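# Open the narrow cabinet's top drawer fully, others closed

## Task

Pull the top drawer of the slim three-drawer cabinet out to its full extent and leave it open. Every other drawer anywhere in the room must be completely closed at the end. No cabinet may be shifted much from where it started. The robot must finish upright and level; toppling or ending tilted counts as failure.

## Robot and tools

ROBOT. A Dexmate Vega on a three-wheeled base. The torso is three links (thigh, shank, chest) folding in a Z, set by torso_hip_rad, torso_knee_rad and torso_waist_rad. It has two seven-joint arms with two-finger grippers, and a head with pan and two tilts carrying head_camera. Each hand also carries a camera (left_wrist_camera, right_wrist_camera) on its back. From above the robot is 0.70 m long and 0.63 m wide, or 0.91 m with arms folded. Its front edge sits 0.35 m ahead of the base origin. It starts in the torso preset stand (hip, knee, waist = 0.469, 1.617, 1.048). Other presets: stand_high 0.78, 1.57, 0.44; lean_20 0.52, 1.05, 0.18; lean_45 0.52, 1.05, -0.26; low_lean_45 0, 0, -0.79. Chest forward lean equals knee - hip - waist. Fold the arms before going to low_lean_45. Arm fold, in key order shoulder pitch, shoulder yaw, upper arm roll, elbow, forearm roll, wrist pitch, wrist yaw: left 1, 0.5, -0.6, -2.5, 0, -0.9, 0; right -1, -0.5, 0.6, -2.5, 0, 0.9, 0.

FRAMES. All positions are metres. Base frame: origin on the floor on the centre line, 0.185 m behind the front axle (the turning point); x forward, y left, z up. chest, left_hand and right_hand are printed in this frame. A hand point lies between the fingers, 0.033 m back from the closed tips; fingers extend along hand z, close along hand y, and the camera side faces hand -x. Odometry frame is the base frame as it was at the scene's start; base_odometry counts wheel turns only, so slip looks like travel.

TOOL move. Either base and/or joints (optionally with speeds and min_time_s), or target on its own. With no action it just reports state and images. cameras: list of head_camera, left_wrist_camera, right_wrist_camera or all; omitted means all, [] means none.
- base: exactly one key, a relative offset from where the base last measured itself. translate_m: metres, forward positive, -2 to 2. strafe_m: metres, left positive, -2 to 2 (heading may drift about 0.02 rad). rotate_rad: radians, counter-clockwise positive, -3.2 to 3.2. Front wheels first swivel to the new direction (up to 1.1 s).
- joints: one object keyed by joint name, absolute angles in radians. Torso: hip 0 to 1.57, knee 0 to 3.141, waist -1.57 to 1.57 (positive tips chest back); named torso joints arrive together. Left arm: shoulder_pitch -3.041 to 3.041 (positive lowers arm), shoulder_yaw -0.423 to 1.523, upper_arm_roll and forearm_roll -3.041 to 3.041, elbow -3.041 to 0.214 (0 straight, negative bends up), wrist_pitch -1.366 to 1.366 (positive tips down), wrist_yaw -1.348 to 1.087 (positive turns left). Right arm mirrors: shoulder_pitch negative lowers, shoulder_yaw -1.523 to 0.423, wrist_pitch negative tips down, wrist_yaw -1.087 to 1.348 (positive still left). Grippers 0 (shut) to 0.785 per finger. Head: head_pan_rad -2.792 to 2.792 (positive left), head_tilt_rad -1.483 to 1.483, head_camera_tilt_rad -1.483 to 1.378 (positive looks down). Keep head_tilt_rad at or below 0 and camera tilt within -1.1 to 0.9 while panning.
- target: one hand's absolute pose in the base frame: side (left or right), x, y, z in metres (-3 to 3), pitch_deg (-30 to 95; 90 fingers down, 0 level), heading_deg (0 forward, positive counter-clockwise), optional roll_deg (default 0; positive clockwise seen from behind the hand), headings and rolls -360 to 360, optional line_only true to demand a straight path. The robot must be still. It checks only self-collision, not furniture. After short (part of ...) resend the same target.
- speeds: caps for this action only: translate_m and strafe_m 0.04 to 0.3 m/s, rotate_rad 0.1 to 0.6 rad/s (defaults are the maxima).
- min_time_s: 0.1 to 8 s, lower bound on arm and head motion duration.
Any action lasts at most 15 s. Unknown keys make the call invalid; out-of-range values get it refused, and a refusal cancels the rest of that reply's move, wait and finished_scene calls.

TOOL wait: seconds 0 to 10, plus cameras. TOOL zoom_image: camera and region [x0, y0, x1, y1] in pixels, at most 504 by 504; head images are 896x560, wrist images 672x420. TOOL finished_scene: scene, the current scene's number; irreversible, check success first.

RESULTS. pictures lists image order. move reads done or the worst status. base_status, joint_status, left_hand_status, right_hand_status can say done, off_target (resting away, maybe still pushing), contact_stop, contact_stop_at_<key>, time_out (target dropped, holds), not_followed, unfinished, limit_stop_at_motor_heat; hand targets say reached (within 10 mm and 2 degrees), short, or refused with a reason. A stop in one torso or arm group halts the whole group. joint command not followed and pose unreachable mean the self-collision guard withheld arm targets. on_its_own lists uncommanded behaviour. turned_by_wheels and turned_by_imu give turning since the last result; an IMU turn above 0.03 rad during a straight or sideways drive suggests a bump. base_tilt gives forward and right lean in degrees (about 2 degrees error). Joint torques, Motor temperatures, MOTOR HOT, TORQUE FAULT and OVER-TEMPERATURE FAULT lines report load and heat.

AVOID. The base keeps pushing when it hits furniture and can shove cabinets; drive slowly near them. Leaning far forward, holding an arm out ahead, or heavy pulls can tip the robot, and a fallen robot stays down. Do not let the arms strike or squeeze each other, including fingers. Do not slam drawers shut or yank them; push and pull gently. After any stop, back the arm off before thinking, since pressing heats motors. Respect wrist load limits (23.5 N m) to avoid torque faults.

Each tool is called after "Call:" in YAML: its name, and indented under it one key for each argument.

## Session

Call:
move:
  joints: {"head_pan_rad": 0.0, "head_camera_tilt_rad": 0.3}

Call:
move:
  joints: {"head_pan_rad": -1.2, "head_camera_tilt_rad": 0.3}
  cameras: ["head_camera"]

Call:
move:
  joints: {"head_pan_rad": -2.4, "head_camera_tilt_rad": 0.3}
  cameras: ["head_camera"]

Call:
move:
  joints: {"head_pan_rad": 1.2, "head_camera_tilt_rad": 0.3}
  cameras: ["head_camera"]

Call:
move:
  joints: {"head_pan_rad": 2.4, "head_camera_tilt_rad": 0.3}
  cameras: ["head_camera"]

Scene clock: 0.87 s.
Joint torques (N m): left_arm=[4.43 0.93 -0.91 -3.49 0.06 -2.4 -0.08] | right_arm=[-5.14 -2.45 0.19 -2.06 0.07 1.97 -0.25]
Motor temperatures (°C): left_arm=[31 31 31 26 40 35 41] | right_arm=[30 27 33 31 36 36 33]
move: done
base_odometry: x=+0.000 y=+0.000 heading=+0.000
turned_by_wheels: +0.000
turned_by_imu: +0.000
base_tilt: forward=+0.1 right=+0.8
base_status: not commanded
joint_positions: torso_hip_rad=+0.469 torso_knee_rad=+1.617 torso_waist_rad=+1.048 left_shoulder_pitch_rad=+2.189 left_shoulder_yaw_rad=-0.007 left_upper_arm_roll_rad=+0.016 left_elbow_rad=-1.090 left_forearm_roll_rad=+0.013 left_wrist_pitch_rad=-0.515 left_wrist_yaw_rad=+0.020 left_gripper_rad=+0.005 right_shoulder_pitch_rad=-2.209 right_shoulder_yaw_rad=-0.016 right_upper_arm_roll_rad=+0.009 right_elbow_rad=-1.106 right_forearm_roll_rad=-0.010 right_wrist_pitch_rad=+0.494 right_wrist_yaw_rad=-0.018 right_gripper_rad=+0.005 head_pan_rad=+0.000 head_tilt_rad=+0.000 head_camera_tilt_rad=+0.300
joint_status: all done
chest: x=-0.0111 y=+0.0000 z=+1.4155 quat_wxyz=(+0.999, +0.000, +0.050, +0.000) (m; base frame)
left_hand: x=+0.2066 y=+0.2195 z=+0.6100 quat_wxyz=(+0.429, +0.002, +0.903, +0.000) pitch_deg=+39.1 heading_deg=-0.2 roll_deg=+0.1 back=up (m; base frame)
right_hand: x=+0.1929 y=-0.2468 z=+0.6050 quat_wxyz=(+0.418, -0.007, +0.908, -0.015) pitch_deg=+40.6 heading_deg=-1.6 roll_deg=-2.5 back=up (m; base frame)
pictures: head_camera, left_wrist_camera, right_wrist_camera

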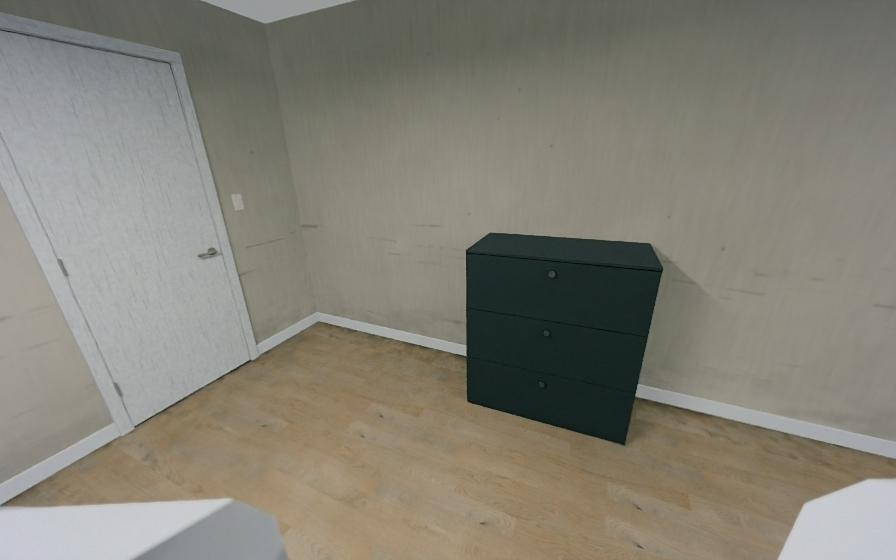

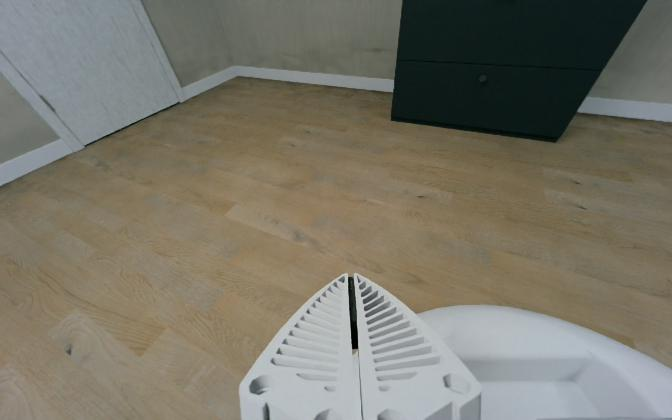

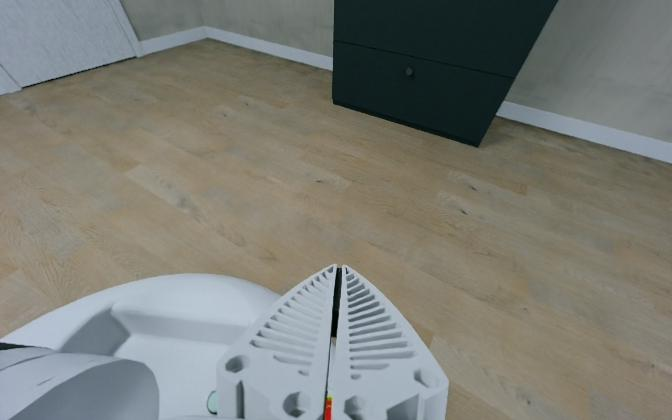

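Scene clock: 2.33 s.
Joint torques (N m): left_arm=[4.56 -1.33 -0.82 -3.69 0.15 -2.01 -0.31] | right_arm=[-4.75 -1.8 0.46 -3.07 0.04 2.23 -0.22]
Motor temperatures (°C): left_arm=[31 31 31 26 40 35 41] | right_arm=[30 27 33 31 36 36 33]
move: done
base_odometry: x=+0.000 y=+0.000 heading=+0.000
turned_by_wheels: +0.000
turned_by_imu: +0.000
base_tilt: forward=+0.1 right=+0.8
base_status: not commanded
joint_positions: torso_hip_rad=+0.469 torso_knee_rad=+1.617 torso_waist_rad=+1.048 left_shoulder_pitch_rad=+2.189 left_shoulder_yaw_rad=-0.007 left_upper_arm_roll_rad=+0.016 left_elbow_rad=-1.090 left_forearm_roll_rad=+0.013 left_wrist_pitch_rad=-0.515 left_wrist_yaw_rad=+0.020 left_gripper_rad=+0.005 right_shoulder_pitch_rad=-2.209 right_shoulder_yaw_rad=-0.016 right_upper_arm_roll_rad=+0.009 right_elbow_rad=-1.106 right_forearm_roll_rad=-0.010 right_wrist_pitch_rad=+0.494 right_wrist_yaw_rad=-0.018 right_gripper_rad=+0.005 head_pan_rad=-1.200 head_tilt_rad=+0.000 head_camera_tilt_rad=+0.300
joint_status: all done
chest: x=-0.0111 y=+0.0000 z=+1.4155 quat_wxyz=(+0.999, +0.000, +0.050, +0.000) (m; base frame)
left_hand: x=+0.2066 y=+0.2195 z=+0.6100 quat_wxyz=(+0.429, +0.002, +0.903, +0.000) pitch_deg=+39.1 heading_deg=-0.2 roll_deg=+0.1 back=up (m; base frame)
right_hand: x=+0.1929 y=-0.2468 z=+0.6050 quat_wxyz=(+0.418, -0.007, +0.908, -0.015) pitch_deg=+40.6 heading_deg=-1.6 roll_deg=-2.5 back=up (m; base frame)
pictures: head_camera

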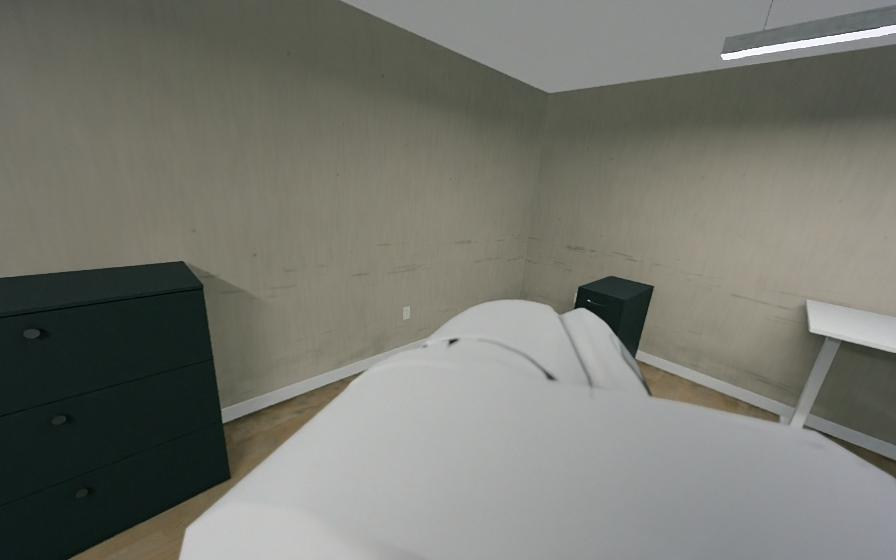

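Scene clock: 3.80 s.
Joint torques (N m): left_arm=[2.76 -1.11 -1.07 -3.23 0.07 -2.66 -0.18] | right_arm=[-3.86 -1.65 0.5 -2.3 0.17 2.87 -0.43]
Motor temperatures (°C): left_arm=[31 31 31 26 40 35 41] | right_arm=[30 27 33 31 36 36 33]
move: done
base_odometry: x=+0.000 y=+0.000 heading=+0.000
turned_by_wheels: +0.000
turned_by_imu: +0.000
base_tilt: forward=+0.1 right=+0.8
base_status: not commanded
joint_positions: torso_hip_rad=+0.469 torso_knee_rad=+1.617 torso_waist_rad=+1.048 left_shoulder_pitch_rad=+2.189 left_shoulder_yaw_rad=-0.007 left_upper_arm_roll_rad=+0.016 left_elbow_rad=-1.090 left_forearm_roll_rad=+0.013 left_wrist_pitch_rad=-0.515 left_wrist_yaw_rad=+0.020 left_gripper_rad=+0.005 right_shoulder_pitch_rad=-2.209 right_shoulder_yaw_rad=-0.016 right_upper_arm_roll_rad=+0.009 right_elbow_rad=-1.106 right_forearm_roll_rad=-0.010 right_wrist_pitch_rad=+0.494 right_wrist_yaw_rad=-0.018 right_gripper_rad=+0.005 head_pan_rad=-2.400 head_tilt_rad=+0.000 head_camera_tilt_rad=+0.300
joint_status: all done
chest: x=-0.0111 y=+0.0000 z=+1.4155 quat_wxyz=(+0.999, +0.000, +0.050, +0.000) (m; base frame)
left_hand: x=+0.2066 y=+0.2195 z=+0.6100 quat_wxyz=(+0.429, +0.002, +0.903, +0.000) pitch_deg=+39.1 heading_deg=-0.2 roll_deg=+0.1 back=up (m; base frame)
right_hand: x=+0.1929 y=-0.2468 z=+0.6050 quat_wxyz=(+0.418, -0.007, +0.908, -0.015) pitch_deg=+40.6 heading_deg=-1.6 roll_deg=-2.5 back=up (m; base frame)
pictures: head_camera

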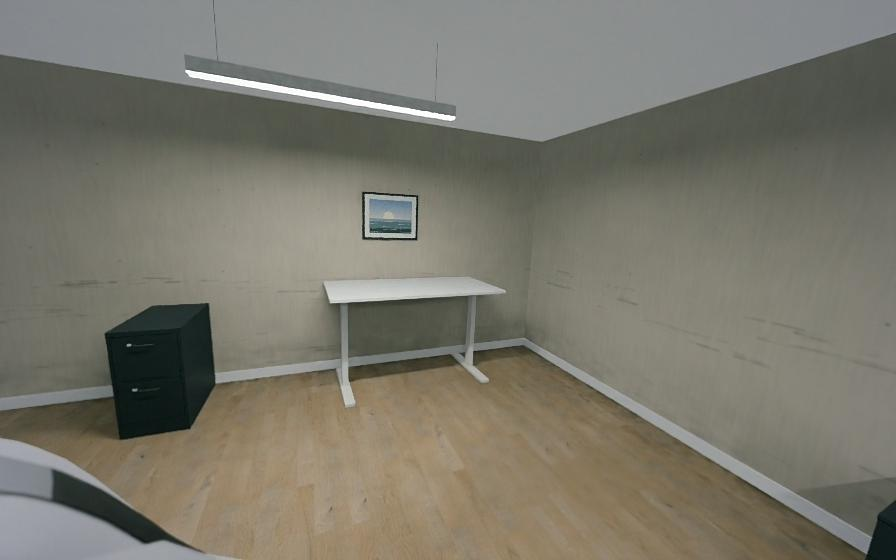

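Scene clock: 6.87 s.
Joint torques (N m): left_arm=[5.69 -1.33 -0.92 -2.39 0.33 -1.89 0] | right_arm=[-4.29 -1.5 0.78 -2.65 0.04 2.17 -0.04]
Motor temperatures (°C): left_arm=[31 31 31 26 40 35 41] | right_arm=[30 27 33 31 36 36 33]
move: done
base_odometry: x=+0.000 y=+0.000 heading=+0.000
turned_by_wheels: +0.000
turned_by_imu: +0.000
base_tilt: forward=+0.0 right=+0.8
base_status: not commanded
joint_positions: torso_hip_rad=+0.469 torso_knee_rad=+1.617 torso_waist_rad=+1.048 left_shoulder_pitch_rad=+2.189 left_shoulder_yaw_rad=-0.007 left_upper_arm_roll_rad=+0.016 left_elbow_rad=-1.090 left_forearm_roll_rad=+0.013 left_wrist_pitch_rad=-0.515 left_wrist_yaw_rad=+0.020 left_gripper_rad=+0.005 right_shoulder_pitch_rad=-2.209 right_shoulder_yaw_rad=-0.016 right_upper_arm_roll_rad=+0.009 right_elbow_rad=-1.106 right_forearm_roll_rad=-0.010 right_wrist_pitch_rad=+0.494 right_wrist_yaw_rad=-0.018 right_gripper_rad=+0.005 head_pan_rad=+1.200 head_tilt_rad=+0.000 head_camera_tilt_rad=+0.300
joint_status: all done
chest: x=-0.0111 y=+0.0000 z=+1.4155 quat_wxyz=(+0.999, +0.000, +0.050, +0.000) (m; base frame)
left_hand: x=+0.2066 y=+0.2195 z=+0.6100 quat_wxyz=(+0.429, +0.002, +0.903, +0.000) pitch_deg=+39.1 heading_deg=-0.2 roll_deg=+0.1 back=up (m; base frame)
right_hand: x=+0.1929 y=-0.2468 z=+0.6050 quat_wxyz=(+0.418, -0.007, +0.908, -0.015) pitch_deg=+40.6 heading_deg=-1.6 roll_deg=-2.5 back=up (m; base frame)
pictures: head_camera

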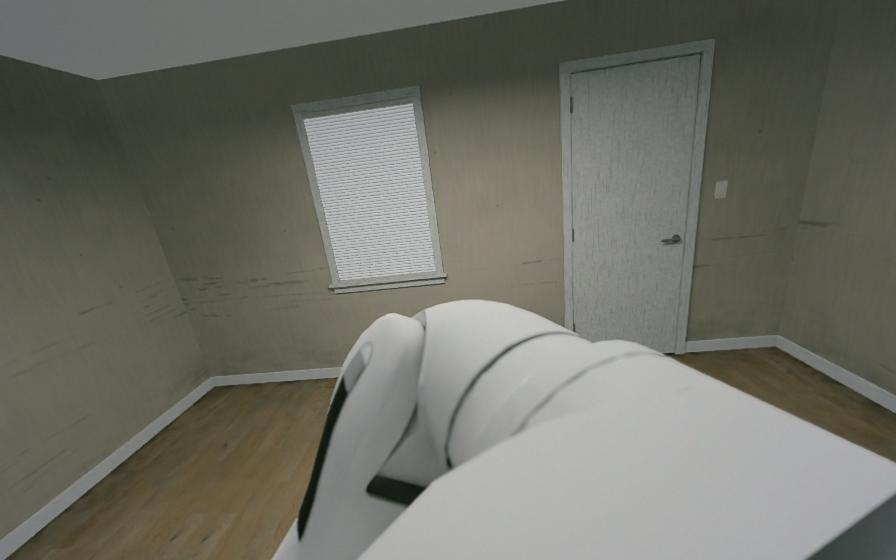

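Scene clock: 8.33 s.
Joint torques (N m): left_arm=[4.97 0.06 -0.23 -2.96 0.31 -2.45 -0.21] | right_arm=[-3.95 -1.25 0.62 -2.55 0.31 2.32 -0.14]
Motor temperatures (°C): left_arm=[31 31 31 26 40 35 41] | right_arm=[30 27 33 31 36 36 33]
move: done
base_odometry: x=+0.000 y=+0.000 heading=+0.000
turned_by_wheels: +0.000
turned_by_imu: +0.000
base_tilt: forward=+0.1 right=+0.7
base_status: not commanded
joint_positions: torso_hip_rad=+0.469 torso_knee_rad=+1.617 torso_waist_rad=+1.048 left_shoulder_pitch_rad=+2.189 left_shoulder_yaw_rad=-0.007 left_upper_arm_roll_rad=+0.016 left_elbow_rad=-1.090 left_forearm_roll_rad=+0.013 left_wrist_pitch_rad=-0.515 left_wrist_yaw_rad=+0.020 left_gripper_rad=+0.005 right_shoulder_pitch_rad=-2.209 right_shoulder_yaw_rad=-0.016 right_upper_arm_roll_rad=+0.009 right_elbow_rad=-1.106 right_forearm_roll_rad=-0.010 right_wrist_pitch_rad=+0.494 right_wrist_yaw_rad=-0.018 right_gripper_rad=+0.005 head_pan_rad=+2.400 head_tilt_rad=+0.000 head_camera_tilt_rad=+0.300
joint_status: all done
chest: x=-0.0111 y=+0.0000 z=+1.4155 quat_wxyz=(+0.999, +0.000, +0.050, +0.000) (m; base frame)
left_hand: x=+0.2066 y=+0.2195 z=+0.6100 quat_wxyz=(+0.429, +0.002, +0.903, +0.000) pitch_deg=+39.1 heading_deg=-0.2 roll_deg=+0.1 back=up (m; base frame)
right_hand: x=+0.1929 y=-0.2468 z=+0.6050 quat_wxyz=(+0.418, -0.007, +0.908, -0.015) pitch_deg=+40.6 heading_deg=-1.6 roll_deg=-2.5 back=up (m; base frame)
pictures: head_camera

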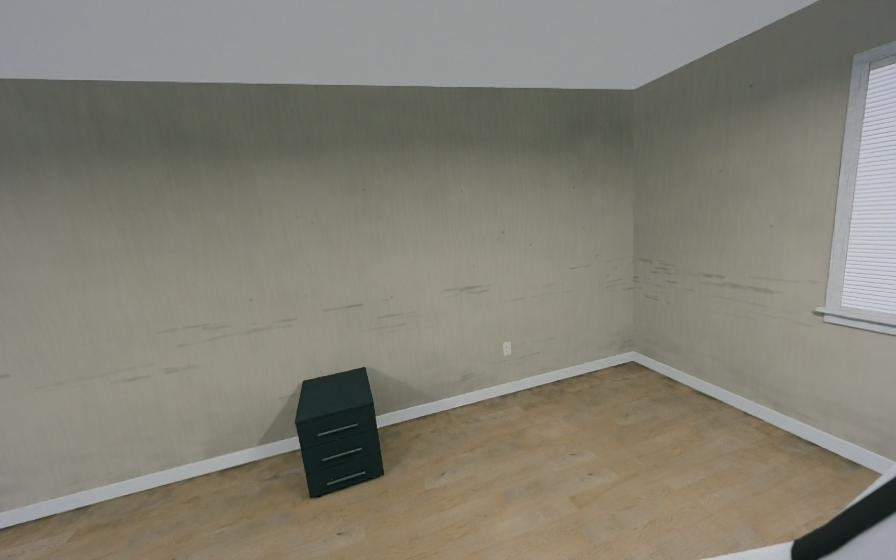

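Call:
zoom_image:
  camera: "head_camera"
  region: [270, 350, 410, 510]

Call:
move:
  joints: {"head_pan_rad": -0.2, "head_camera_tilt_rad": 0.4}
  cameras: ["head_camera"]

Call:
zoom_image:
  camera: "head_camera"
  region: [360, 160, 620, 420]

Call:
move:
  joints: {"head_pan_rad": -2.1, "head_camera_tilt_rad": 0.4}
  cameras: ["head_camera"]

Scaled by 3.150 from the camera's 896x560 image, which has a finer 960x600 frame.

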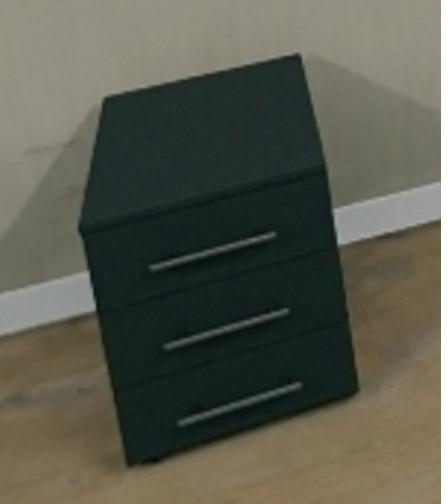

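Scene clock: 11.13 s.
Joint torques (N m): left_arm=[5.68 -0.56 -0.85 -3.11 0.14 -2.58 -0.09] | right_arm=[-3.87 -1.94 0.6 -2.11 0.09 2.7 -0.25]
Motor temperatures (°C): left_arm=[31 31 31 26 40 35 41] | right_arm=[30 27 33 31 36 36 33]
move: done
base_odometry: x=+0.000 y=+0.000 heading=+0.000
turned_by_wheels: +0.000
turned_by_imu: +0.000
base_tilt: forward=+0.1 right=+0.8
base_status: not commanded
joint_positions: torso_hip_rad=+0.469 torso_knee_rad=+1.617 torso_waist_rad=+1.048 left_shoulder_pitch_rad=+2.189 left_shoulder_yaw_rad=-0.007 left_upper_arm_roll_rad=+0.016 left_elbow_rad=-1.090 left_forearm_roll_rad=+0.013 left_wrist_pitch_rad=-0.515 left_wrist_yaw_rad=+0.020 left_gripper_rad=+0.005 right_shoulder_pitch_rad=-2.209 right_shoulder_yaw_rad=-0.016 right_upper_arm_roll_rad=+0.009 right_elbow_rad=-1.106 right_forearm_roll_rad=-0.010 right_wrist_pitch_rad=+0.494 right_wrist_yaw_rad=-0.018 right_gripper_rad=+0.005 head_pan_rad=-0.200 head_tilt_rad=+0.000 head_camera_tilt_rad=+0.400
joint_status: all done
chest: x=-0.0111 y=+0.0000 z=+1.4155 quat_wxyz=(+0.999, +0.000, +0.050, +0.000) (m; base frame)
left_hand: x=+0.2066 y=+0.2195 z=+0.6100 quat_wxyz=(+0.429, +0.002, +0.903, +0.000) pitch_deg=+39.1 heading_deg=-0.2 roll_deg=+0.1 back=up (m; base frame)
right_hand: x=+0.1929 y=-0.2468 z=+0.6050 quat_wxyz=(+0.418, -0.007, +0.908, -0.015) pitch_deg=+40.6 heading_deg=-1.6 roll_deg=-2.5 back=up (m; base frame)
pictures: head_camera

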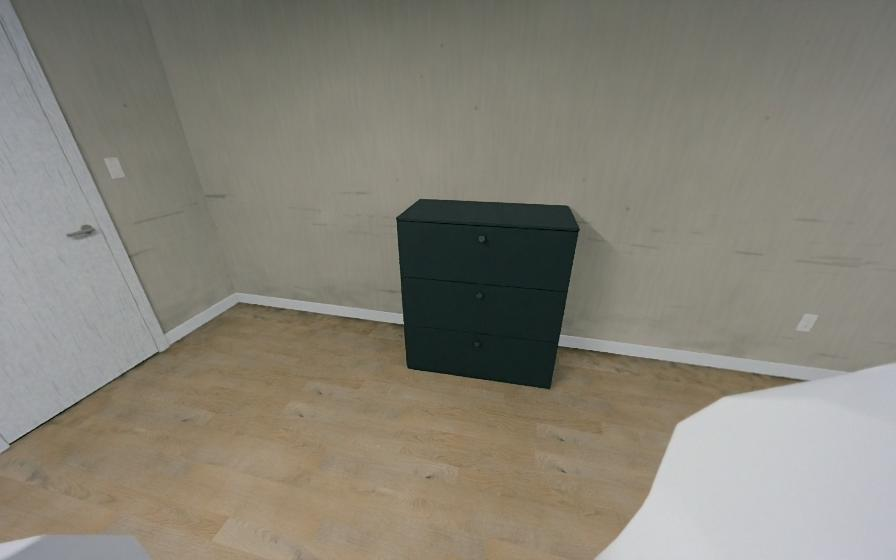

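Scaled by 1.938 from the camera's 896x560 image, which has a finer 960x600 frame.

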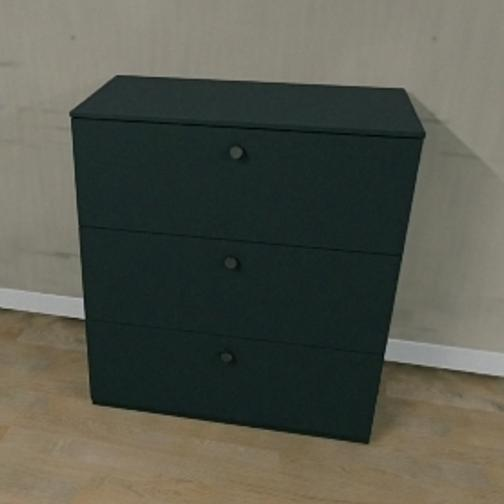

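Scene clock: 13.07 s.
Joint torques (N m): left_arm=[5.94 -0.65 -0.86 -3.48 0.04 -2.61 -0.33] | right_arm=[-3.51 0.68 0 -2.11 0.14 2.04 -0.28]
Motor temperatures (°C): left_arm=[31 31 31 26 40 35 41] | right_arm=[30 27 33 31 36 36 33]
move: done
base_odometry: x=+0.000 y=+0.000 heading=+0.000
turned_by_wheels: +0.000
turned_by_imu: +0.000
base_tilt: forward=+0.0 right=+0.7
base_status: not commanded
joint_positions: torso_hip_rad=+0.469 torso_knee_rad=+1.617 torso_waist_rad=+1.048 left_shoulder_pitch_rad=+2.189 left_shoulder_yaw_rad=-0.007 left_upper_arm_roll_rad=+0.016 left_elbow_rad=-1.090 left_forearm_roll_rad=+0.013 left_wrist_pitch_rad=-0.515 left_wrist_yaw_rad=+0.020 left_gripper_rad=+0.005 right_shoulder_pitch_rad=-2.209 right_shoulder_yaw_rad=-0.016 right_upper_arm_roll_rad=+0.009 right_elbow_rad=-1.106 right_forearm_roll_rad=-0.010 right_wrist_pitch_rad=+0.494 right_wrist_yaw_rad=-0.018 right_gripper_rad=+0.005 head_pan_rad=-2.100 head_tilt_rad=+0.000 head_camera_tilt_rad=+0.400
joint_status: all done
chest: x=-0.0111 y=+0.0000 z=+1.4155 quat_wxyz=(+0.999, +0.000, +0.050, +0.000) (m; base frame)
left_hand: x=+0.2066 y=+0.2195 z=+0.6100 quat_wxyz=(+0.429, +0.002, +0.903, +0.000) pitch_deg=+39.1 heading_deg=-0.2 roll_deg=+0.1 back=up (m; base frame)
right_hand: x=+0.1929 y=-0.2468 z=+0.6050 quat_wxyz=(+0.418, -0.007, +0.908, -0.015) pitch_deg=+40.6 heading_deg=-1.6 roll_deg=-2.5 back=up (m; base frame)
pictures: head_camera

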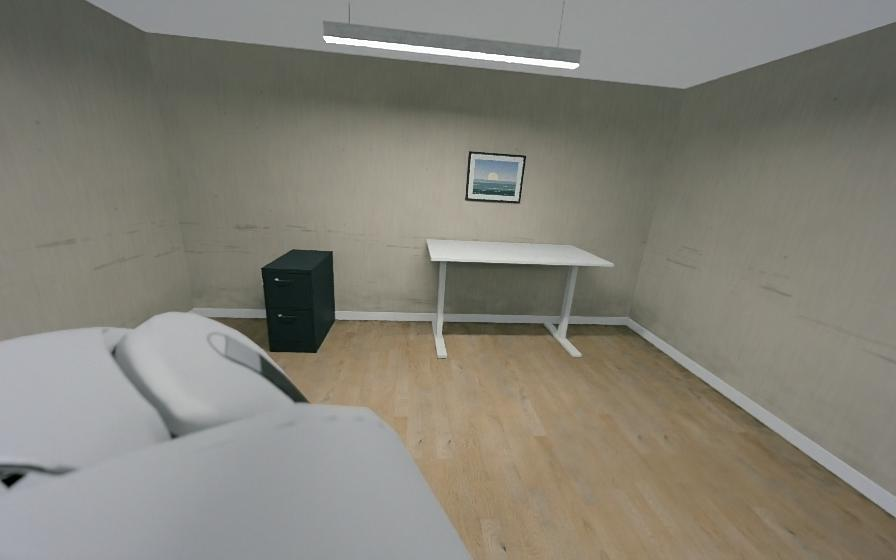

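Call:
move:
  base: {"rotate_rad": 2.703}
  joints: {"head_pan_rad": 0, "head_camera_tilt_rad": 0.5}
  cameras: ["head_camera"]

Call:
zoom_image:
  camera: "head_camera"
  region: [320, 180, 520, 380]

Scene clock: 20.03 s.
Joint torques (N m): left_arm=[5.19 -0.54 -0.78 -3.74 0.01 -1.68 0.04] | right_arm=[-3.74 -1.95 1.16 -3.4 0.04 2.57 -0.18]
Motor temperatures (°C): left_arm=[31 31 31 26 40 35 41] | right_arm=[30 27 33 31 36 36 33]
move: done
base_odometry: x=+0.003 y=+0.000 heading=+2.711
turned_by_wheels: +2.711
turned_by_imu: +2.697
base_tilt: forward=+0.0 right=+0.7
base_status: done
joint_positions: torso_hip_rad=+0.469 torso_knee_rad=+1.617 torso_waist_rad=+1.048 left_shoulder_pitch_rad=+2.189 left_shoulder_yaw_rad=-0.007 left_upper_arm_roll_rad=+0.016 left_elbow_rad=-1.090 left_forearm_roll_rad=+0.013 left_wrist_pitch_rad=-0.515 left_wrist_yaw_rad=+0.020 left_gripper_rad=+0.005 right_shoulder_pitch_rad=-2.209 right_shoulder_yaw_rad=-0.016 right_upper_arm_roll_rad=+0.009 right_elbow_rad=-1.106 right_forearm_roll_rad=-0.010 right_wrist_pitch_rad=+0.494 right_wrist_yaw_rad=-0.018 right_gripper_rad=+0.005 head_pan_rad=+0.000 head_tilt_rad=+0.000 head_camera_tilt_rad=+0.500
joint_status: all done
chest: x=-0.0111 y=+0.0000 z=+1.4155 quat_wxyz=(+0.999, +0.000, +0.050, +0.000) (m; base frame)
left_hand: x=+0.2066 y=+0.2195 z=+0.6100 quat_wxyz=(+0.429, +0.002, +0.903, +0.000) pitch_deg=+39.1 heading_deg=-0.2 roll_deg=+0.1 back=up (m; base frame)
right_hand: x=+0.1929 y=-0.2468 z=+0.6050 quat_wxyz=(+0.418, -0.007, +0.908, -0.015) pitch_deg=+40.6 heading_deg=-1.6 roll_deg=-2.5 back=up (m; base frame)
pictures: head_camera

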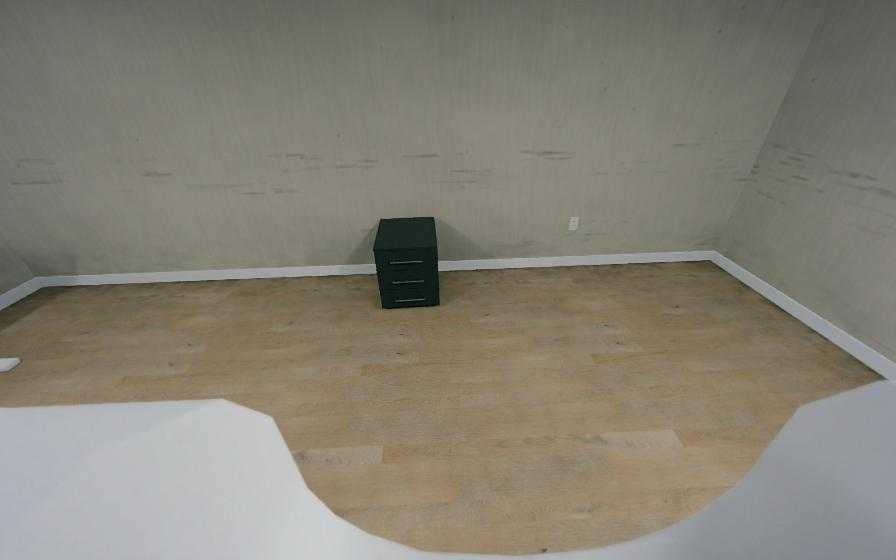

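Scaled by 2.520 from the camera's 896x560 image, which has a finer 960x600 frame.

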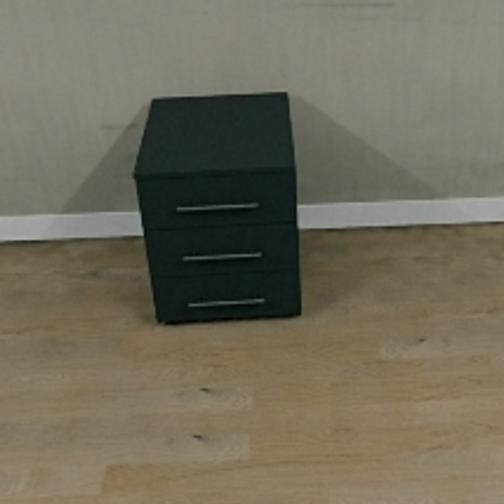

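Call:
move:
  base: {"rotate_rad": 0.08}
  cameras: []

Call:
move:
  base: {"translate_m": 0.7}
  cameras: ["head_camera"]

Call:
zoom_image:
  camera: "head_camera"
  region: [320, 220, 520, 420]

Scene clock: 21.73 s.
Joint torques (N m): left_arm=[4.84 -0.66 -1.35 -2.15 0.21 -2.5 0.02] | right_arm=[-4.94 -1.48 1.32 -3.02 0.24 2.21 -0.16]
Motor temperatures (°C): left_arm=[31 31 31 26 40 35 41] | right_arm=[30 27 33 31 36 36 33]
move: done
base_odometry: x=+0.003 y=+0.000 heading=+2.791
turned_by_wheels: +0.080
turned_by_imu: +0.080
base_tilt: forward=+0.0 right=+0.8
base_status: done
joint_positions: torso_hip_rad=+0.469 torso_knee_rad=+1.617 torso_waist_rad=+1.048 left_shoulder_pitch_rad=+2.189 left_shoulder_yaw_rad=-0.007 left_upper_arm_roll_rad=+0.016 left_elbow_rad=-1.090 left_forearm_roll_rad=+0.013 left_wrist_pitch_rad=-0.515 left_wrist_yaw_rad=+0.020 left_gripper_rad=+0.005 right_shoulder_pitch_rad=-2.209 right_shoulder_yaw_rad=-0.016 right_upper_arm_roll_rad=+0.009 right_elbow_rad=-1.106 right_forearm_roll_rad=-0.010 right_wrist_pitch_rad=+0.494 right_wrist_yaw_rad=-0.018 right_gripper_rad=+0.005 head_pan_rad=+0.000 head_tilt_rad=+0.000 head_camera_tilt_rad=+0.500
joint_status: not commanded
chest: x=-0.0111 y=+0.0000 z=+1.4155 quat_wxyz=(+0.999, +0.000, +0.050, +0.000) (m; base frame)
left_hand: x=+0.2066 y=+0.2195 z=+0.6100 quat_wxyz=(+0.429, +0.002, +0.903, +0.000) pitch_deg=+39.1 heading_deg=-0.2 roll_deg=+0.1 back=up (m; base frame)
right_hand: x=+0.1929 y=-0.2468 z=+0.6050 quat_wxyz=(+0.418, -0.007, +0.908, -0.015) pitch_deg=+40.6 heading_deg=-1.6 roll_deg=-2.5 back=up (m; base frame)
pictures: none
No camera images: "cameras" was empty.

Scene clock: 25.90 s.
Joint torques (N m): left_arm=[4.43 -0.5 -1.38 -2.58 0.26 -1.89 0] | right_arm=[-4.73 -1.21 0.85 -2 0.05 2.71 -0.2]
Motor temperatures (°C): left_arm=[31 31 31 26 40 35 41] | right_arm=[30 27 33 31 36 36 33]
move: done
base_odometry: x=-0.654 y=+0.239 heading=+2.792
turned_by_wheels: +0.001
turned_by_imu: +0.000
base_tilt: forward=+0.1 right=+0.7
base_status: done
joint_positions: torso_hip_rad=+0.469 torso_knee_rad=+1.617 torso_waist_rad=+1.048 left_shoulder_pitch_rad=+2.189 left_shoulder_yaw_rad=-0.007 left_upper_arm_roll_rad=+0.016 left_elbow_rad=-1.090 left_forearm_roll_rad=+0.013 left_wrist_pitch_rad=-0.515 left_wrist_yaw_rad=+0.020 left_gripper_rad=+0.005 right_shoulder_pitch_rad=-2.209 right_shoulder_yaw_rad=-0.016 right_upper_arm_roll_rad=+0.009 right_elbow_rad=-1.106 right_forearm_roll_rad=-0.010 right_wrist_pitch_rad=+0.494 right_wrist_yaw_rad=-0.018 right_gripper_rad=+0.005 head_pan_rad=+0.000 head_tilt_rad=+0.000 head_camera_tilt_rad=+0.500
joint_status: not commanded
chest: x=-0.0111 y=+0.0000 z=+1.4155 quat_wxyz=(+0.999, +0.000, +0.050, +0.000) (m; base frame)
left_hand: x=+0.2066 y=+0.2195 z=+0.6100 quat_wxyz=(+0.429, +0.002, +0.903, +0.000) pitch_deg=+39.1 heading_deg=-0.2 roll_deg=+0.1 back=up (m; base frame)
right_hand: x=+0.1929 y=-0.2468 z=+0.6050 quat_wxyz=(+0.418, -0.007, +0.908, -0.015) pitch_deg=+40.6 heading_deg=-1.6 roll_deg=-2.5 back=up (m; base frame)
pictures: head_camera

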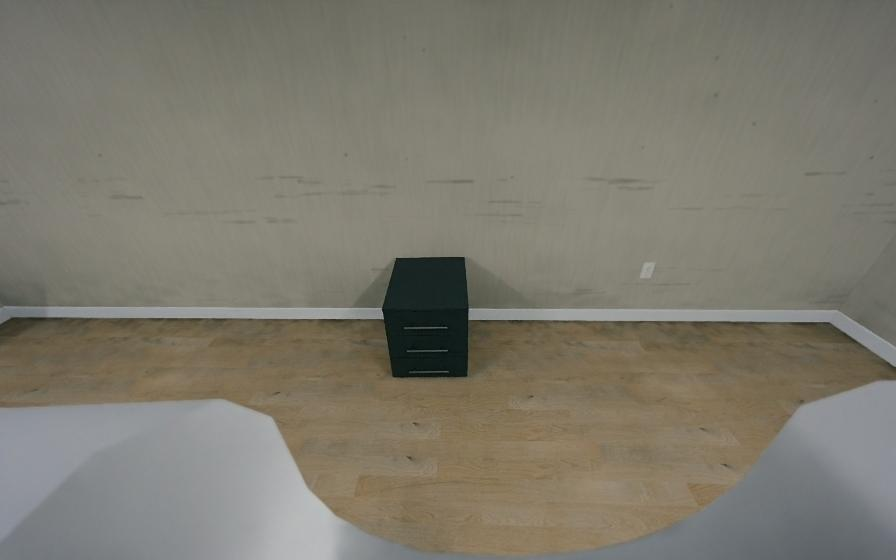

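Scaled by 2.520 from the camera's 896x560 image, which has a finer 960x600 frame.

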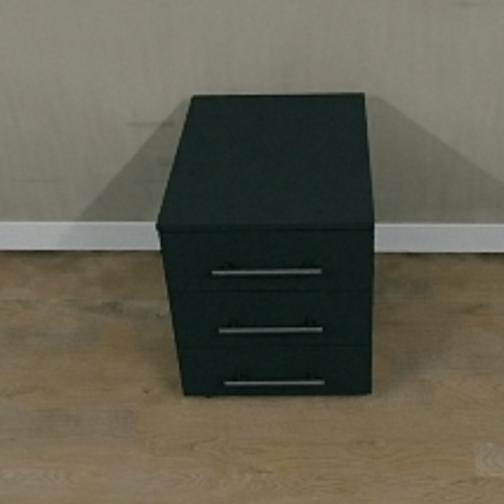

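Call:
move:
  joints: {"left_shoulder_pitch_rad": 1.0, "left_shoulder_yaw_rad": 0.5, "left_upper_arm_roll_rad": -0.6, "left_elbow_rad": -2.5, "left_forearm_roll_rad": 0, "left_wrist_pitch_rad": -0.9, "left_wrist_yaw_rad": 0, "right_shoulder_pitch_rad": -1.0, "right_shoulder_yaw_rad": -0.5, "right_upper_arm_roll_rad": 0.6, "right_elbow_rad": -2.5, "right_forearm_roll_rad": 0, "right_wrist_pitch_rad": 0.9, "right_wrist_yaw_rad": 0}
  cameras: []

Call:
move:
  joints: {"torso_hip_rad": 0.2, "torso_knee_rad": 0.9, "torso_waist_rad": 0.4}
  cameras: []

Call:
move:
  joints: {"torso_hip_rad": 0.0, "torso_knee_rad": 0.4, "torso_waist_rad": -0.2, "head_camera_tilt_rad": 0.3}
  cameras: ["head_camera"]

Call:
zoom_image:
  camera: "head_camera"
  region: [320, 60, 520, 260]

Scene clock: 32.73 s.
Joint torques (N m): left_arm=[-16.49 7.73 -5.06 0.72 -0.27 2.1 -0.11] | right_arm=[21.86 -8.51 5.67 -0.1 0.58 -2.61 0.04]
Motor temperatures (°C): left_arm=[31 31 31 26 40 35 41] | right_arm=[30 27 33 31 36 36 33]
move: done
base_odometry: x=-0.654 y=+0.239 heading=+2.792
turned_by_wheels: +0.000
turned_by_imu: +0.000
base_tilt: forward=+0.1 right=+0.8
base_status: not commanded
joint_positions: torso_hip_rad=+0.469 torso_knee_rad=+1.617 torso_waist_rad=+1.048 left_shoulder_pitch_rad=+1.004 left_shoulder_yaw_rad=+0.498 left_upper_arm_roll_rad=-0.598 left_elbow_rad=-2.496 left_forearm_roll_rad=+0.000 left_wrist_pitch_rad=-0.899 left_wrist_yaw_rad=+0.000 left_gripper_rad=+0.005 right_shoulder_pitch_rad=-1.004 right_shoulder_yaw_rad=-0.498 right_upper_arm_roll_rad=+0.598 right_elbow_rad=-2.496 right_forearm_roll_rad=+0.000 right_wrist_pitch_rad=+0.899 right_wrist_yaw_rad=+0.000 right_gripper_rad=+0.005 head_pan_rad=+0.000 head_tilt_rad=+0.000 head_camera_tilt_rad=+0.500
joint_status: all done
chest: x=-0.0111 y=+0.0000 z=+1.4155 quat_wxyz=(+0.999, +0.000, +0.050, +0.000) (m; base frame)
left_hand: x=-0.0208 y=+0.1551 z=+1.7184 quat_wxyz=(+0.841, +0.204, -0.394, +0.309) pitch_deg=-37.3 heading_deg=-132.5 roll_deg=-7.2 back=down (m; base frame)
right_hand: x=-0.0211 y=-0.1550 z=+1.7183 quat_wxyz=(+0.841, -0.204, -0.395, -0.309) pitch_deg=-37.3 heading_deg=+132.5 roll_deg=+7.2 back=down (m; base frame)
pictures: none
No camera images: "cameras" was empty.

Scene clock: 36.67 s.
Joint torques (N m): left_arm=[-16.06 7.19 -6.04 -0.51 -0.75 1.69 -0.04] | right_arm=[21.53 -6.7 6.9 -0.39 0.85 -1.74 -0.34]
Motor temperatures (°C): left_arm=[31 31 31 26 40 35 41] | right_arm=[30 27 33 31 36 36 33]
move: done
base_odometry: x=-0.654 y=+0.239 heading=+2.792
turned_by_wheels: +0.000
turned_by_imu: +0.000
base_tilt: forward=+0.0 right=+0.7
base_status: not commanded
joint_positions: torso_hip_rad=+0.200 torso_knee_rad=+0.900 torso_waist_rad=+0.400 left_shoulder_pitch_rad=+1.000 left_shoulder_yaw_rad=+0.500 left_upper_arm_roll_rad=-0.600 left_elbow_rad=-2.500 left_forearm_roll_rad=+0.000 left_wrist_pitch_rad=-0.900 left_wrist_yaw_rad=+0.000 left_gripper_rad=+0.005 right_shoulder_pitch_rad=-1.000 right_shoulder_yaw_rad=-0.500 right_upper_arm_roll_rad=+0.600 right_elbow_rad=-2.500 right_forearm_roll_rad=+0.000 right_wrist_pitch_rad=+0.900 right_wrist_yaw_rad=+0.000 right_gripper_rad=+0.005 head_pan_rad=+0.000 head_tilt_rad=+0.000 head_camera_tilt_rad=+0.500
joint_status: all done
chest: x=-0.0366 y=+0.0000 z=+1.2419 quat_wxyz=(+0.989, +0.000, +0.149, +0.000) (m; base frame)
left_hand: x=+0.0108 y=+0.1533 z=+1.5396 quat_wxyz=(+0.874, +0.235, -0.313, +0.288) pitch_deg=-44.0 heading_deg=-124.9 roll_deg=-18.7 back=down (m; base frame)
right_hand: x=+0.0108 y=-0.1534 z=+1.5397 quat_wxyz=(+0.874, -0.235, -0.312, -0.288) pitch_deg=-44.0 heading_deg=+124.9 roll_deg=+18.7 back=down (m; base frame)
pictures: none
No camera images: "cameras" was empty.

Scene clock: 40.17 s.
Joint torques (N m): left_arm=[-12.94 7.5 -6.85 -1.6 -1.03 1.88 0.28] | right_arm=[19.23 -7.88 7.51 -1.65 0.93 -1.38 -0.9]
Motor temperatures (°C): left_arm=[31 31 31 26 40 35 41] | right_arm=[30 27 33 31 36 36 33]
move: done
base_odometry: x=-0.654 y=+0.239 heading=+2.792
turned_by_wheels: +0.000
turned_by_imu: +0.000
base_tilt: forward=+0.0 right=+0.8
base_status: not commanded
joint_positions: torso_hip_rad=+0.001 torso_knee_rad=+0.400 torso_waist_rad=-0.200 left_shoulder_pitch_rad=+1.000 left_shoulder_yaw_rad=+0.500 left_upper_arm_roll_rad=-0.600 left_elbow_rad=-2.500 left_forearm_roll_rad=+0.000 left_wrist_pitch_rad=-0.900 left_wrist_yaw_rad=+0.000 left_gripper_rad=+0.005 right_shoulder_pitch_rad=-1.000 right_shoulder_yaw_rad=-0.500 right_upper_arm_roll_rad=+0.600 right_elbow_rad=-2.500 right_forearm_roll_rad=+0.000 right_wrist_pitch_rad=+0.900 right_wrist_yaw_rad=+0.000 right_gripper_rad=+0.005 head_pan_rad=+0.000 head_tilt_rad=+0.000 head_camera_tilt_rad=+0.300
joint_status: all done
chest: x=+0.0262 y=+0.0000 z=+1.0345 quat_wxyz=(+0.955, +0.000, +0.295, +0.000) (m; base frame)
left_hand: x=+0.1593 y=+0.1532 z=+1.3050 quat_wxyz=(+0.911, +0.275, -0.179, +0.249) pitch_deg=-51.7 heading_deg=-107.7 roll_deg=-41.7 back=down (m; base frame)
right_hand: x=+0.1593 y=-0.1534 z=+1.3051 quat_wxyz=(+0.911, -0.275, -0.179, -0.249) pitch_deg=-51.7 heading_deg=+107.7 roll_deg=+41.7 back=down (m; base frame)
pictures: head_camera

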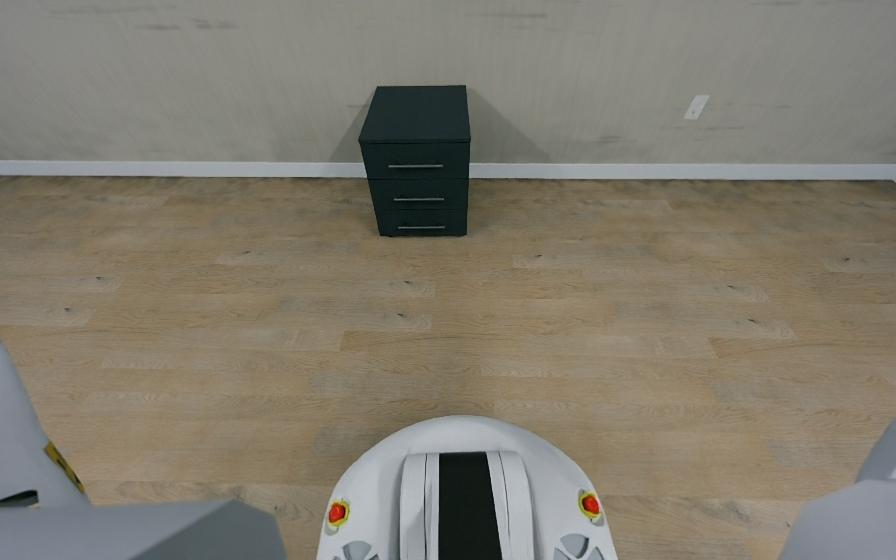

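Scaled by 2.520 from the camera's 896x560 image, which has a finer 960x600 frame.

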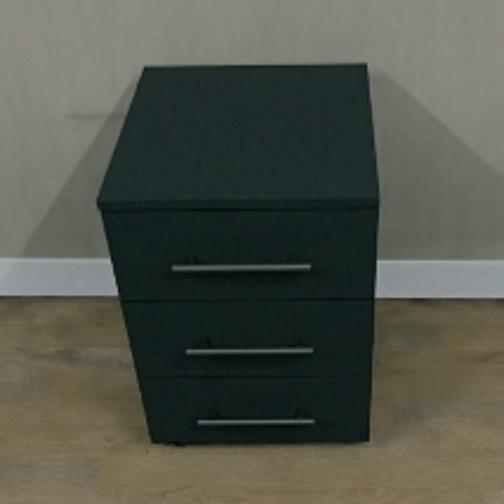

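Call:
move:
  target: {"side": "left", "x": 0.6, "y": 0.25, "z": 0.8, "pitch_deg": 20, "heading_deg": 0, "roll_deg": 0}
  cameras: ["left_wrist_camera"]

Call:
move:
  target: {"side": "left", "x": 0.56, "y": 0.24, "z": 0.44, "pitch_deg": 20, "heading_deg": 0, "roll_deg": 90}
  cameras: ["left_wrist_camera"]

Call:
move:
  base: {"strafe_m": -0.11}
  joints: {"left_gripper_rad": 0.22}
  cameras: ["head_camera", "left_wrist_camera"]

Scene clock: 47.20 s.
Joint torques (N m): left_arm=[-7.23 9.41 -8.54 -2.49 1.38 -2.11 0.27] | right_arm=[19.27 -7.94 7.61 -1.29 0.85 -1.55 -0.89]
Motor temperatures (°C): left_arm=[31 31 31 26 40 35 41] | right_arm=[30 27 33 31 36 36 33]
move: done
base_odometry: x=-0.654 y=+0.239 heading=+2.792
turned_by_wheels: +0.000
turned_by_imu: +0.000
base_tilt: forward=+0.1 right=+0.8
base_status: not commanded
joint_positions: torso_hip_rad=+0.001 torso_knee_rad=+0.400 torso_waist_rad=-0.200 left_shoulder_pitch_rad=+1.267 left_shoulder_yaw_rad=+1.201 left_upper_arm_roll_rad=-0.130 left_elbow_rad=-2.588 left_forearm_roll_rad=-1.521 left_wrist_pitch_rad=+0.404 left_wrist_yaw_rad=+0.991 left_gripper_rad=+0.005 right_shoulder_pitch_rad=-1.000 right_shoulder_yaw_rad=-0.500 right_upper_arm_roll_rad=+0.600 right_elbow_rad=-2.500 right_forearm_roll_rad=+0.000 right_wrist_pitch_rad=+0.900 right_wrist_yaw_rad=+0.000 right_gripper_rad=+0.005 head_pan_rad=+0.000 head_tilt_rad=+0.000 head_camera_tilt_rad=+0.300
joint_status: not commanded
chest: x=+0.0262 y=+0.0000 z=+1.0345 quat_wxyz=(+0.955, +0.000, +0.295, +0.000) (m; base frame)
left_hand: x=+0.6011 y=+0.2501 z=+0.8026 quat_wxyz=(+0.576, -0.001, +0.817, -0.001) pitch_deg=+19.6 heading_deg=+0.0 roll_deg=-0.2 back=up (m; base frame)
left_hand_status: reached (checked arc [a long move; over the whole arc the hand travels 0.98 m to end 0.68 m from its start, up to 0.27 m off the straight line; left_forearm_roll_rad turns most, 1.52 rad; on the way or at its end the hand turns up to 136 deg from its attitude at the start], planned for 5.1 s): 3 mm and 0.4 deg off.
right_hand: x=+0.1593 y=-0.1534 z=+1.3051 quat_wxyz=(+0.911, -0.275, -0.179, -0.249) pitch_deg=-51.7 heading_deg=+107.7 roll_deg=+41.7 back=down (m; base frame)
pictures: left_wrist_camera

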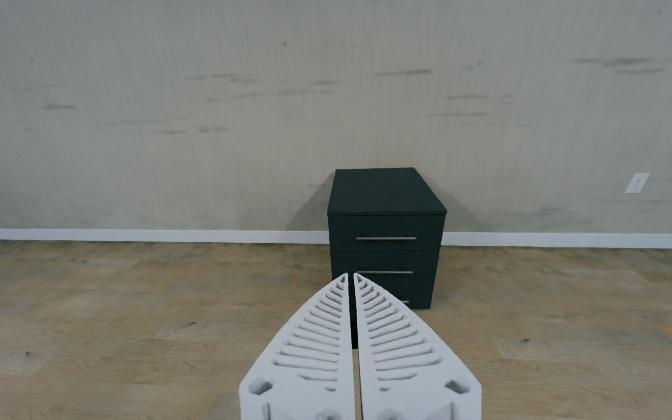

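Scene clock: 52.73 s.
Joint torques (N m): left_arm=[-13.44 -1.03 -6.05 -6.1 0.66 -0.05 -1.46] | right_arm=[19.71 -6.36 7.42 -1.63 1.1 -1.71 -0.7]
Motor temperatures (°C): left_arm=[31 31 31 26 40 35 41] | right_arm=[30 27 33 31 36 36 33]
move: done
base_odometry: x=-0.654 y=+0.239 heading=+2.792
turned_by_wheels: +0.000
turned_by_imu: +0.000
base_tilt: forward=+0.1 right=+0.8
base_status: not commanded
joint_positions: torso_hip_rad=+0.001 torso_knee_rad=+0.400 torso_waist_rad=-0.200 left_shoulder_pitch_rad=+1.413 left_shoulder_yaw_rad=+0.280 left_upper_arm_roll_rad=+0.222 left_elbow_rad=-1.659 left_forearm_roll_rad=-1.833 left_wrist_pitch_rad=-0.236 left_wrist_yaw_rad=-0.066 left_gripper_rad=+0.005 right_shoulder_pitch_rad=-1.000 right_shoulder_yaw_rad=-0.500 right_upper_arm_roll_rad=+0.600 right_elbow_rad=-2.500 right_forearm_roll_rad=+0.000 right_wrist_pitch_rad=+0.900 right_wrist_yaw_rad=+0.000 right_gripper_rad=+0.005 head_pan_rad=+0.000 head_tilt_rad=+0.000 head_camera_tilt_rad=+0.300
joint_status: not commanded
chest: x=+0.0262 y=+0.0000 z=+1.0345 quat_wxyz=(+0.955, +0.000, +0.295, +0.000) (m; base frame)
left_hand: x=+0.5599 y=+0.2399 z=+0.4406 quat_wxyz=(+0.406, -0.578, +0.581, -0.405) pitch_deg=+20.1 heading_deg=+0.0 roll_deg=-89.7 (m; base frame)
left_hand_status: reached (straight line, planned for 4.3 s): 1 mm and 0.3 deg off.
right_hand: x=+0.1593 y=-0.1534 z=+1.3051 quat_wxyz=(+0.911, -0.275, -0.179, -0.249) pitch_deg=-51.7 heading_deg=+107.7 roll_deg=+41.7 back=down (m; base frame)
pictures: left_wrist_camera

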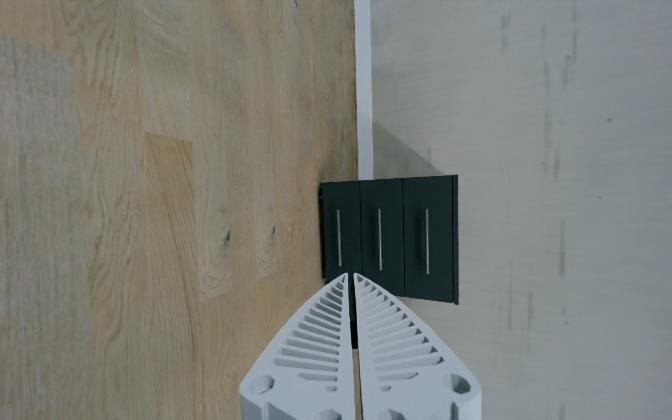

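Scene clock: 55.30 s.
Joint torques (N m): left_arm=[-12.52 -2.24 -6.34 -5.63 0.68 0.44 -1.2] | right_arm=[18.9 -8.49 7.31 -0.58 0.94 -1.79 -0.94]
Motor temperatures (°C): left_arm=[31 31 31 26 40 35 41] | right_arm=[30 27 33 31 36 36 33]
move: done
base_odometry: x=-0.617 y=+0.342 heading=+2.791
turned_by_wheels: -0.001
turned_by_imu: +0.004
base_tilt: forward=+0.0 right=+0.7
base_status: done
joint_positions: torso_hip_rad=+0.001 torso_knee_rad=+0.400 torso_waist_rad=-0.200 left_shoulder_pitch_rad=+1.412 left_shoulder_yaw_rad=+0.278 left_upper_arm_roll_rad=+0.221 left_elbow_rad=-1.655 left_forearm_roll_rad=-1.837 left_wrist_pitch_rad=-0.235 left_wrist_yaw_rad=-0.070 left_gripper_rad=+0.220 right_shoulder_pitch_rad=-1.000 right_shoulder_yaw_rad=-0.500 right_upper_arm_roll_rad=+0.600 right_elbow_rad=-2.500 right_forearm_roll_rad=+0.000 right_wrist_pitch_rad=+0.900 right_wrist_yaw_rad=+0.000 right_gripper_rad=+0.005 head_pan_rad=+0.000 head_tilt_rad=+0.000 head_camera_tilt_rad=+0.300
joint_status: all done
chest: x=+0.0262 y=+0.0000 z=+1.0345 quat_wxyz=(+0.955, +0.000, +0.295, +0.000) (m; base frame)
left_hand: x=+0.5597 y=+0.2400 z=+0.4397 quat_wxyz=(+0.405, -0.579, +0.579, -0.405) pitch_deg=+20.0 heading_deg=+0.0 roll_deg=-90.0 (m; base frame)
right_hand: x=+0.1593 y=-0.1534 z=+1.3050 quat_wxyz=(+0.911, -0.275, -0.179, -0.249) pitch_deg=-51.7 heading_deg=+107.7 roll_deg=+41.7 back=down (m; base frame)
pictures: head_camera, left_wrist_camera

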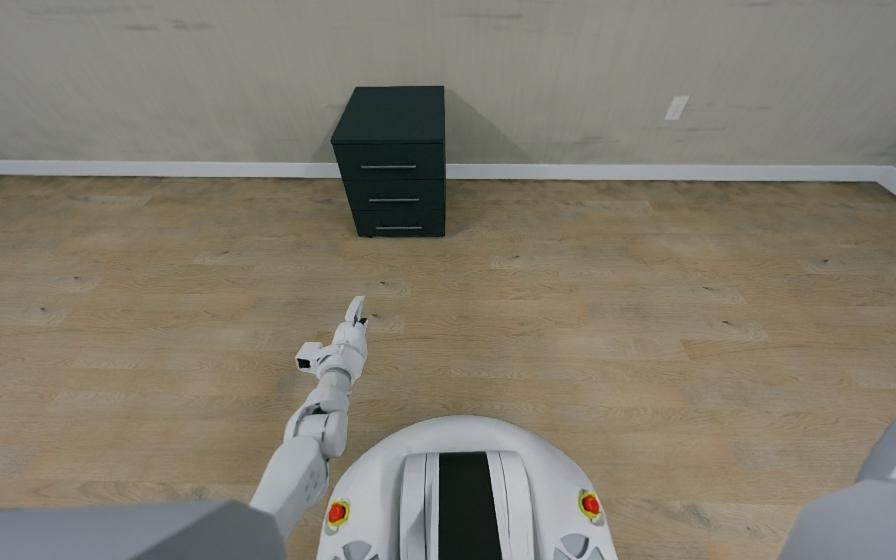

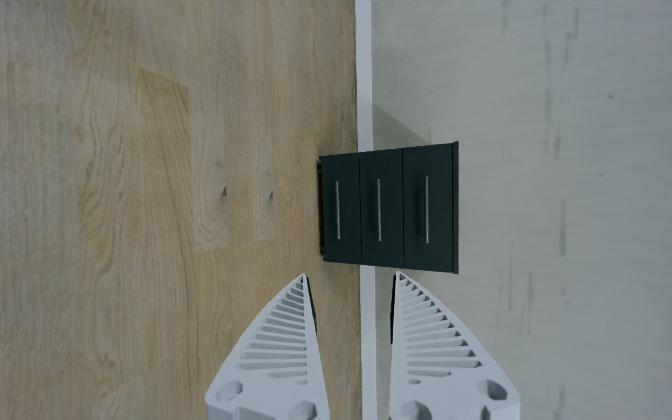

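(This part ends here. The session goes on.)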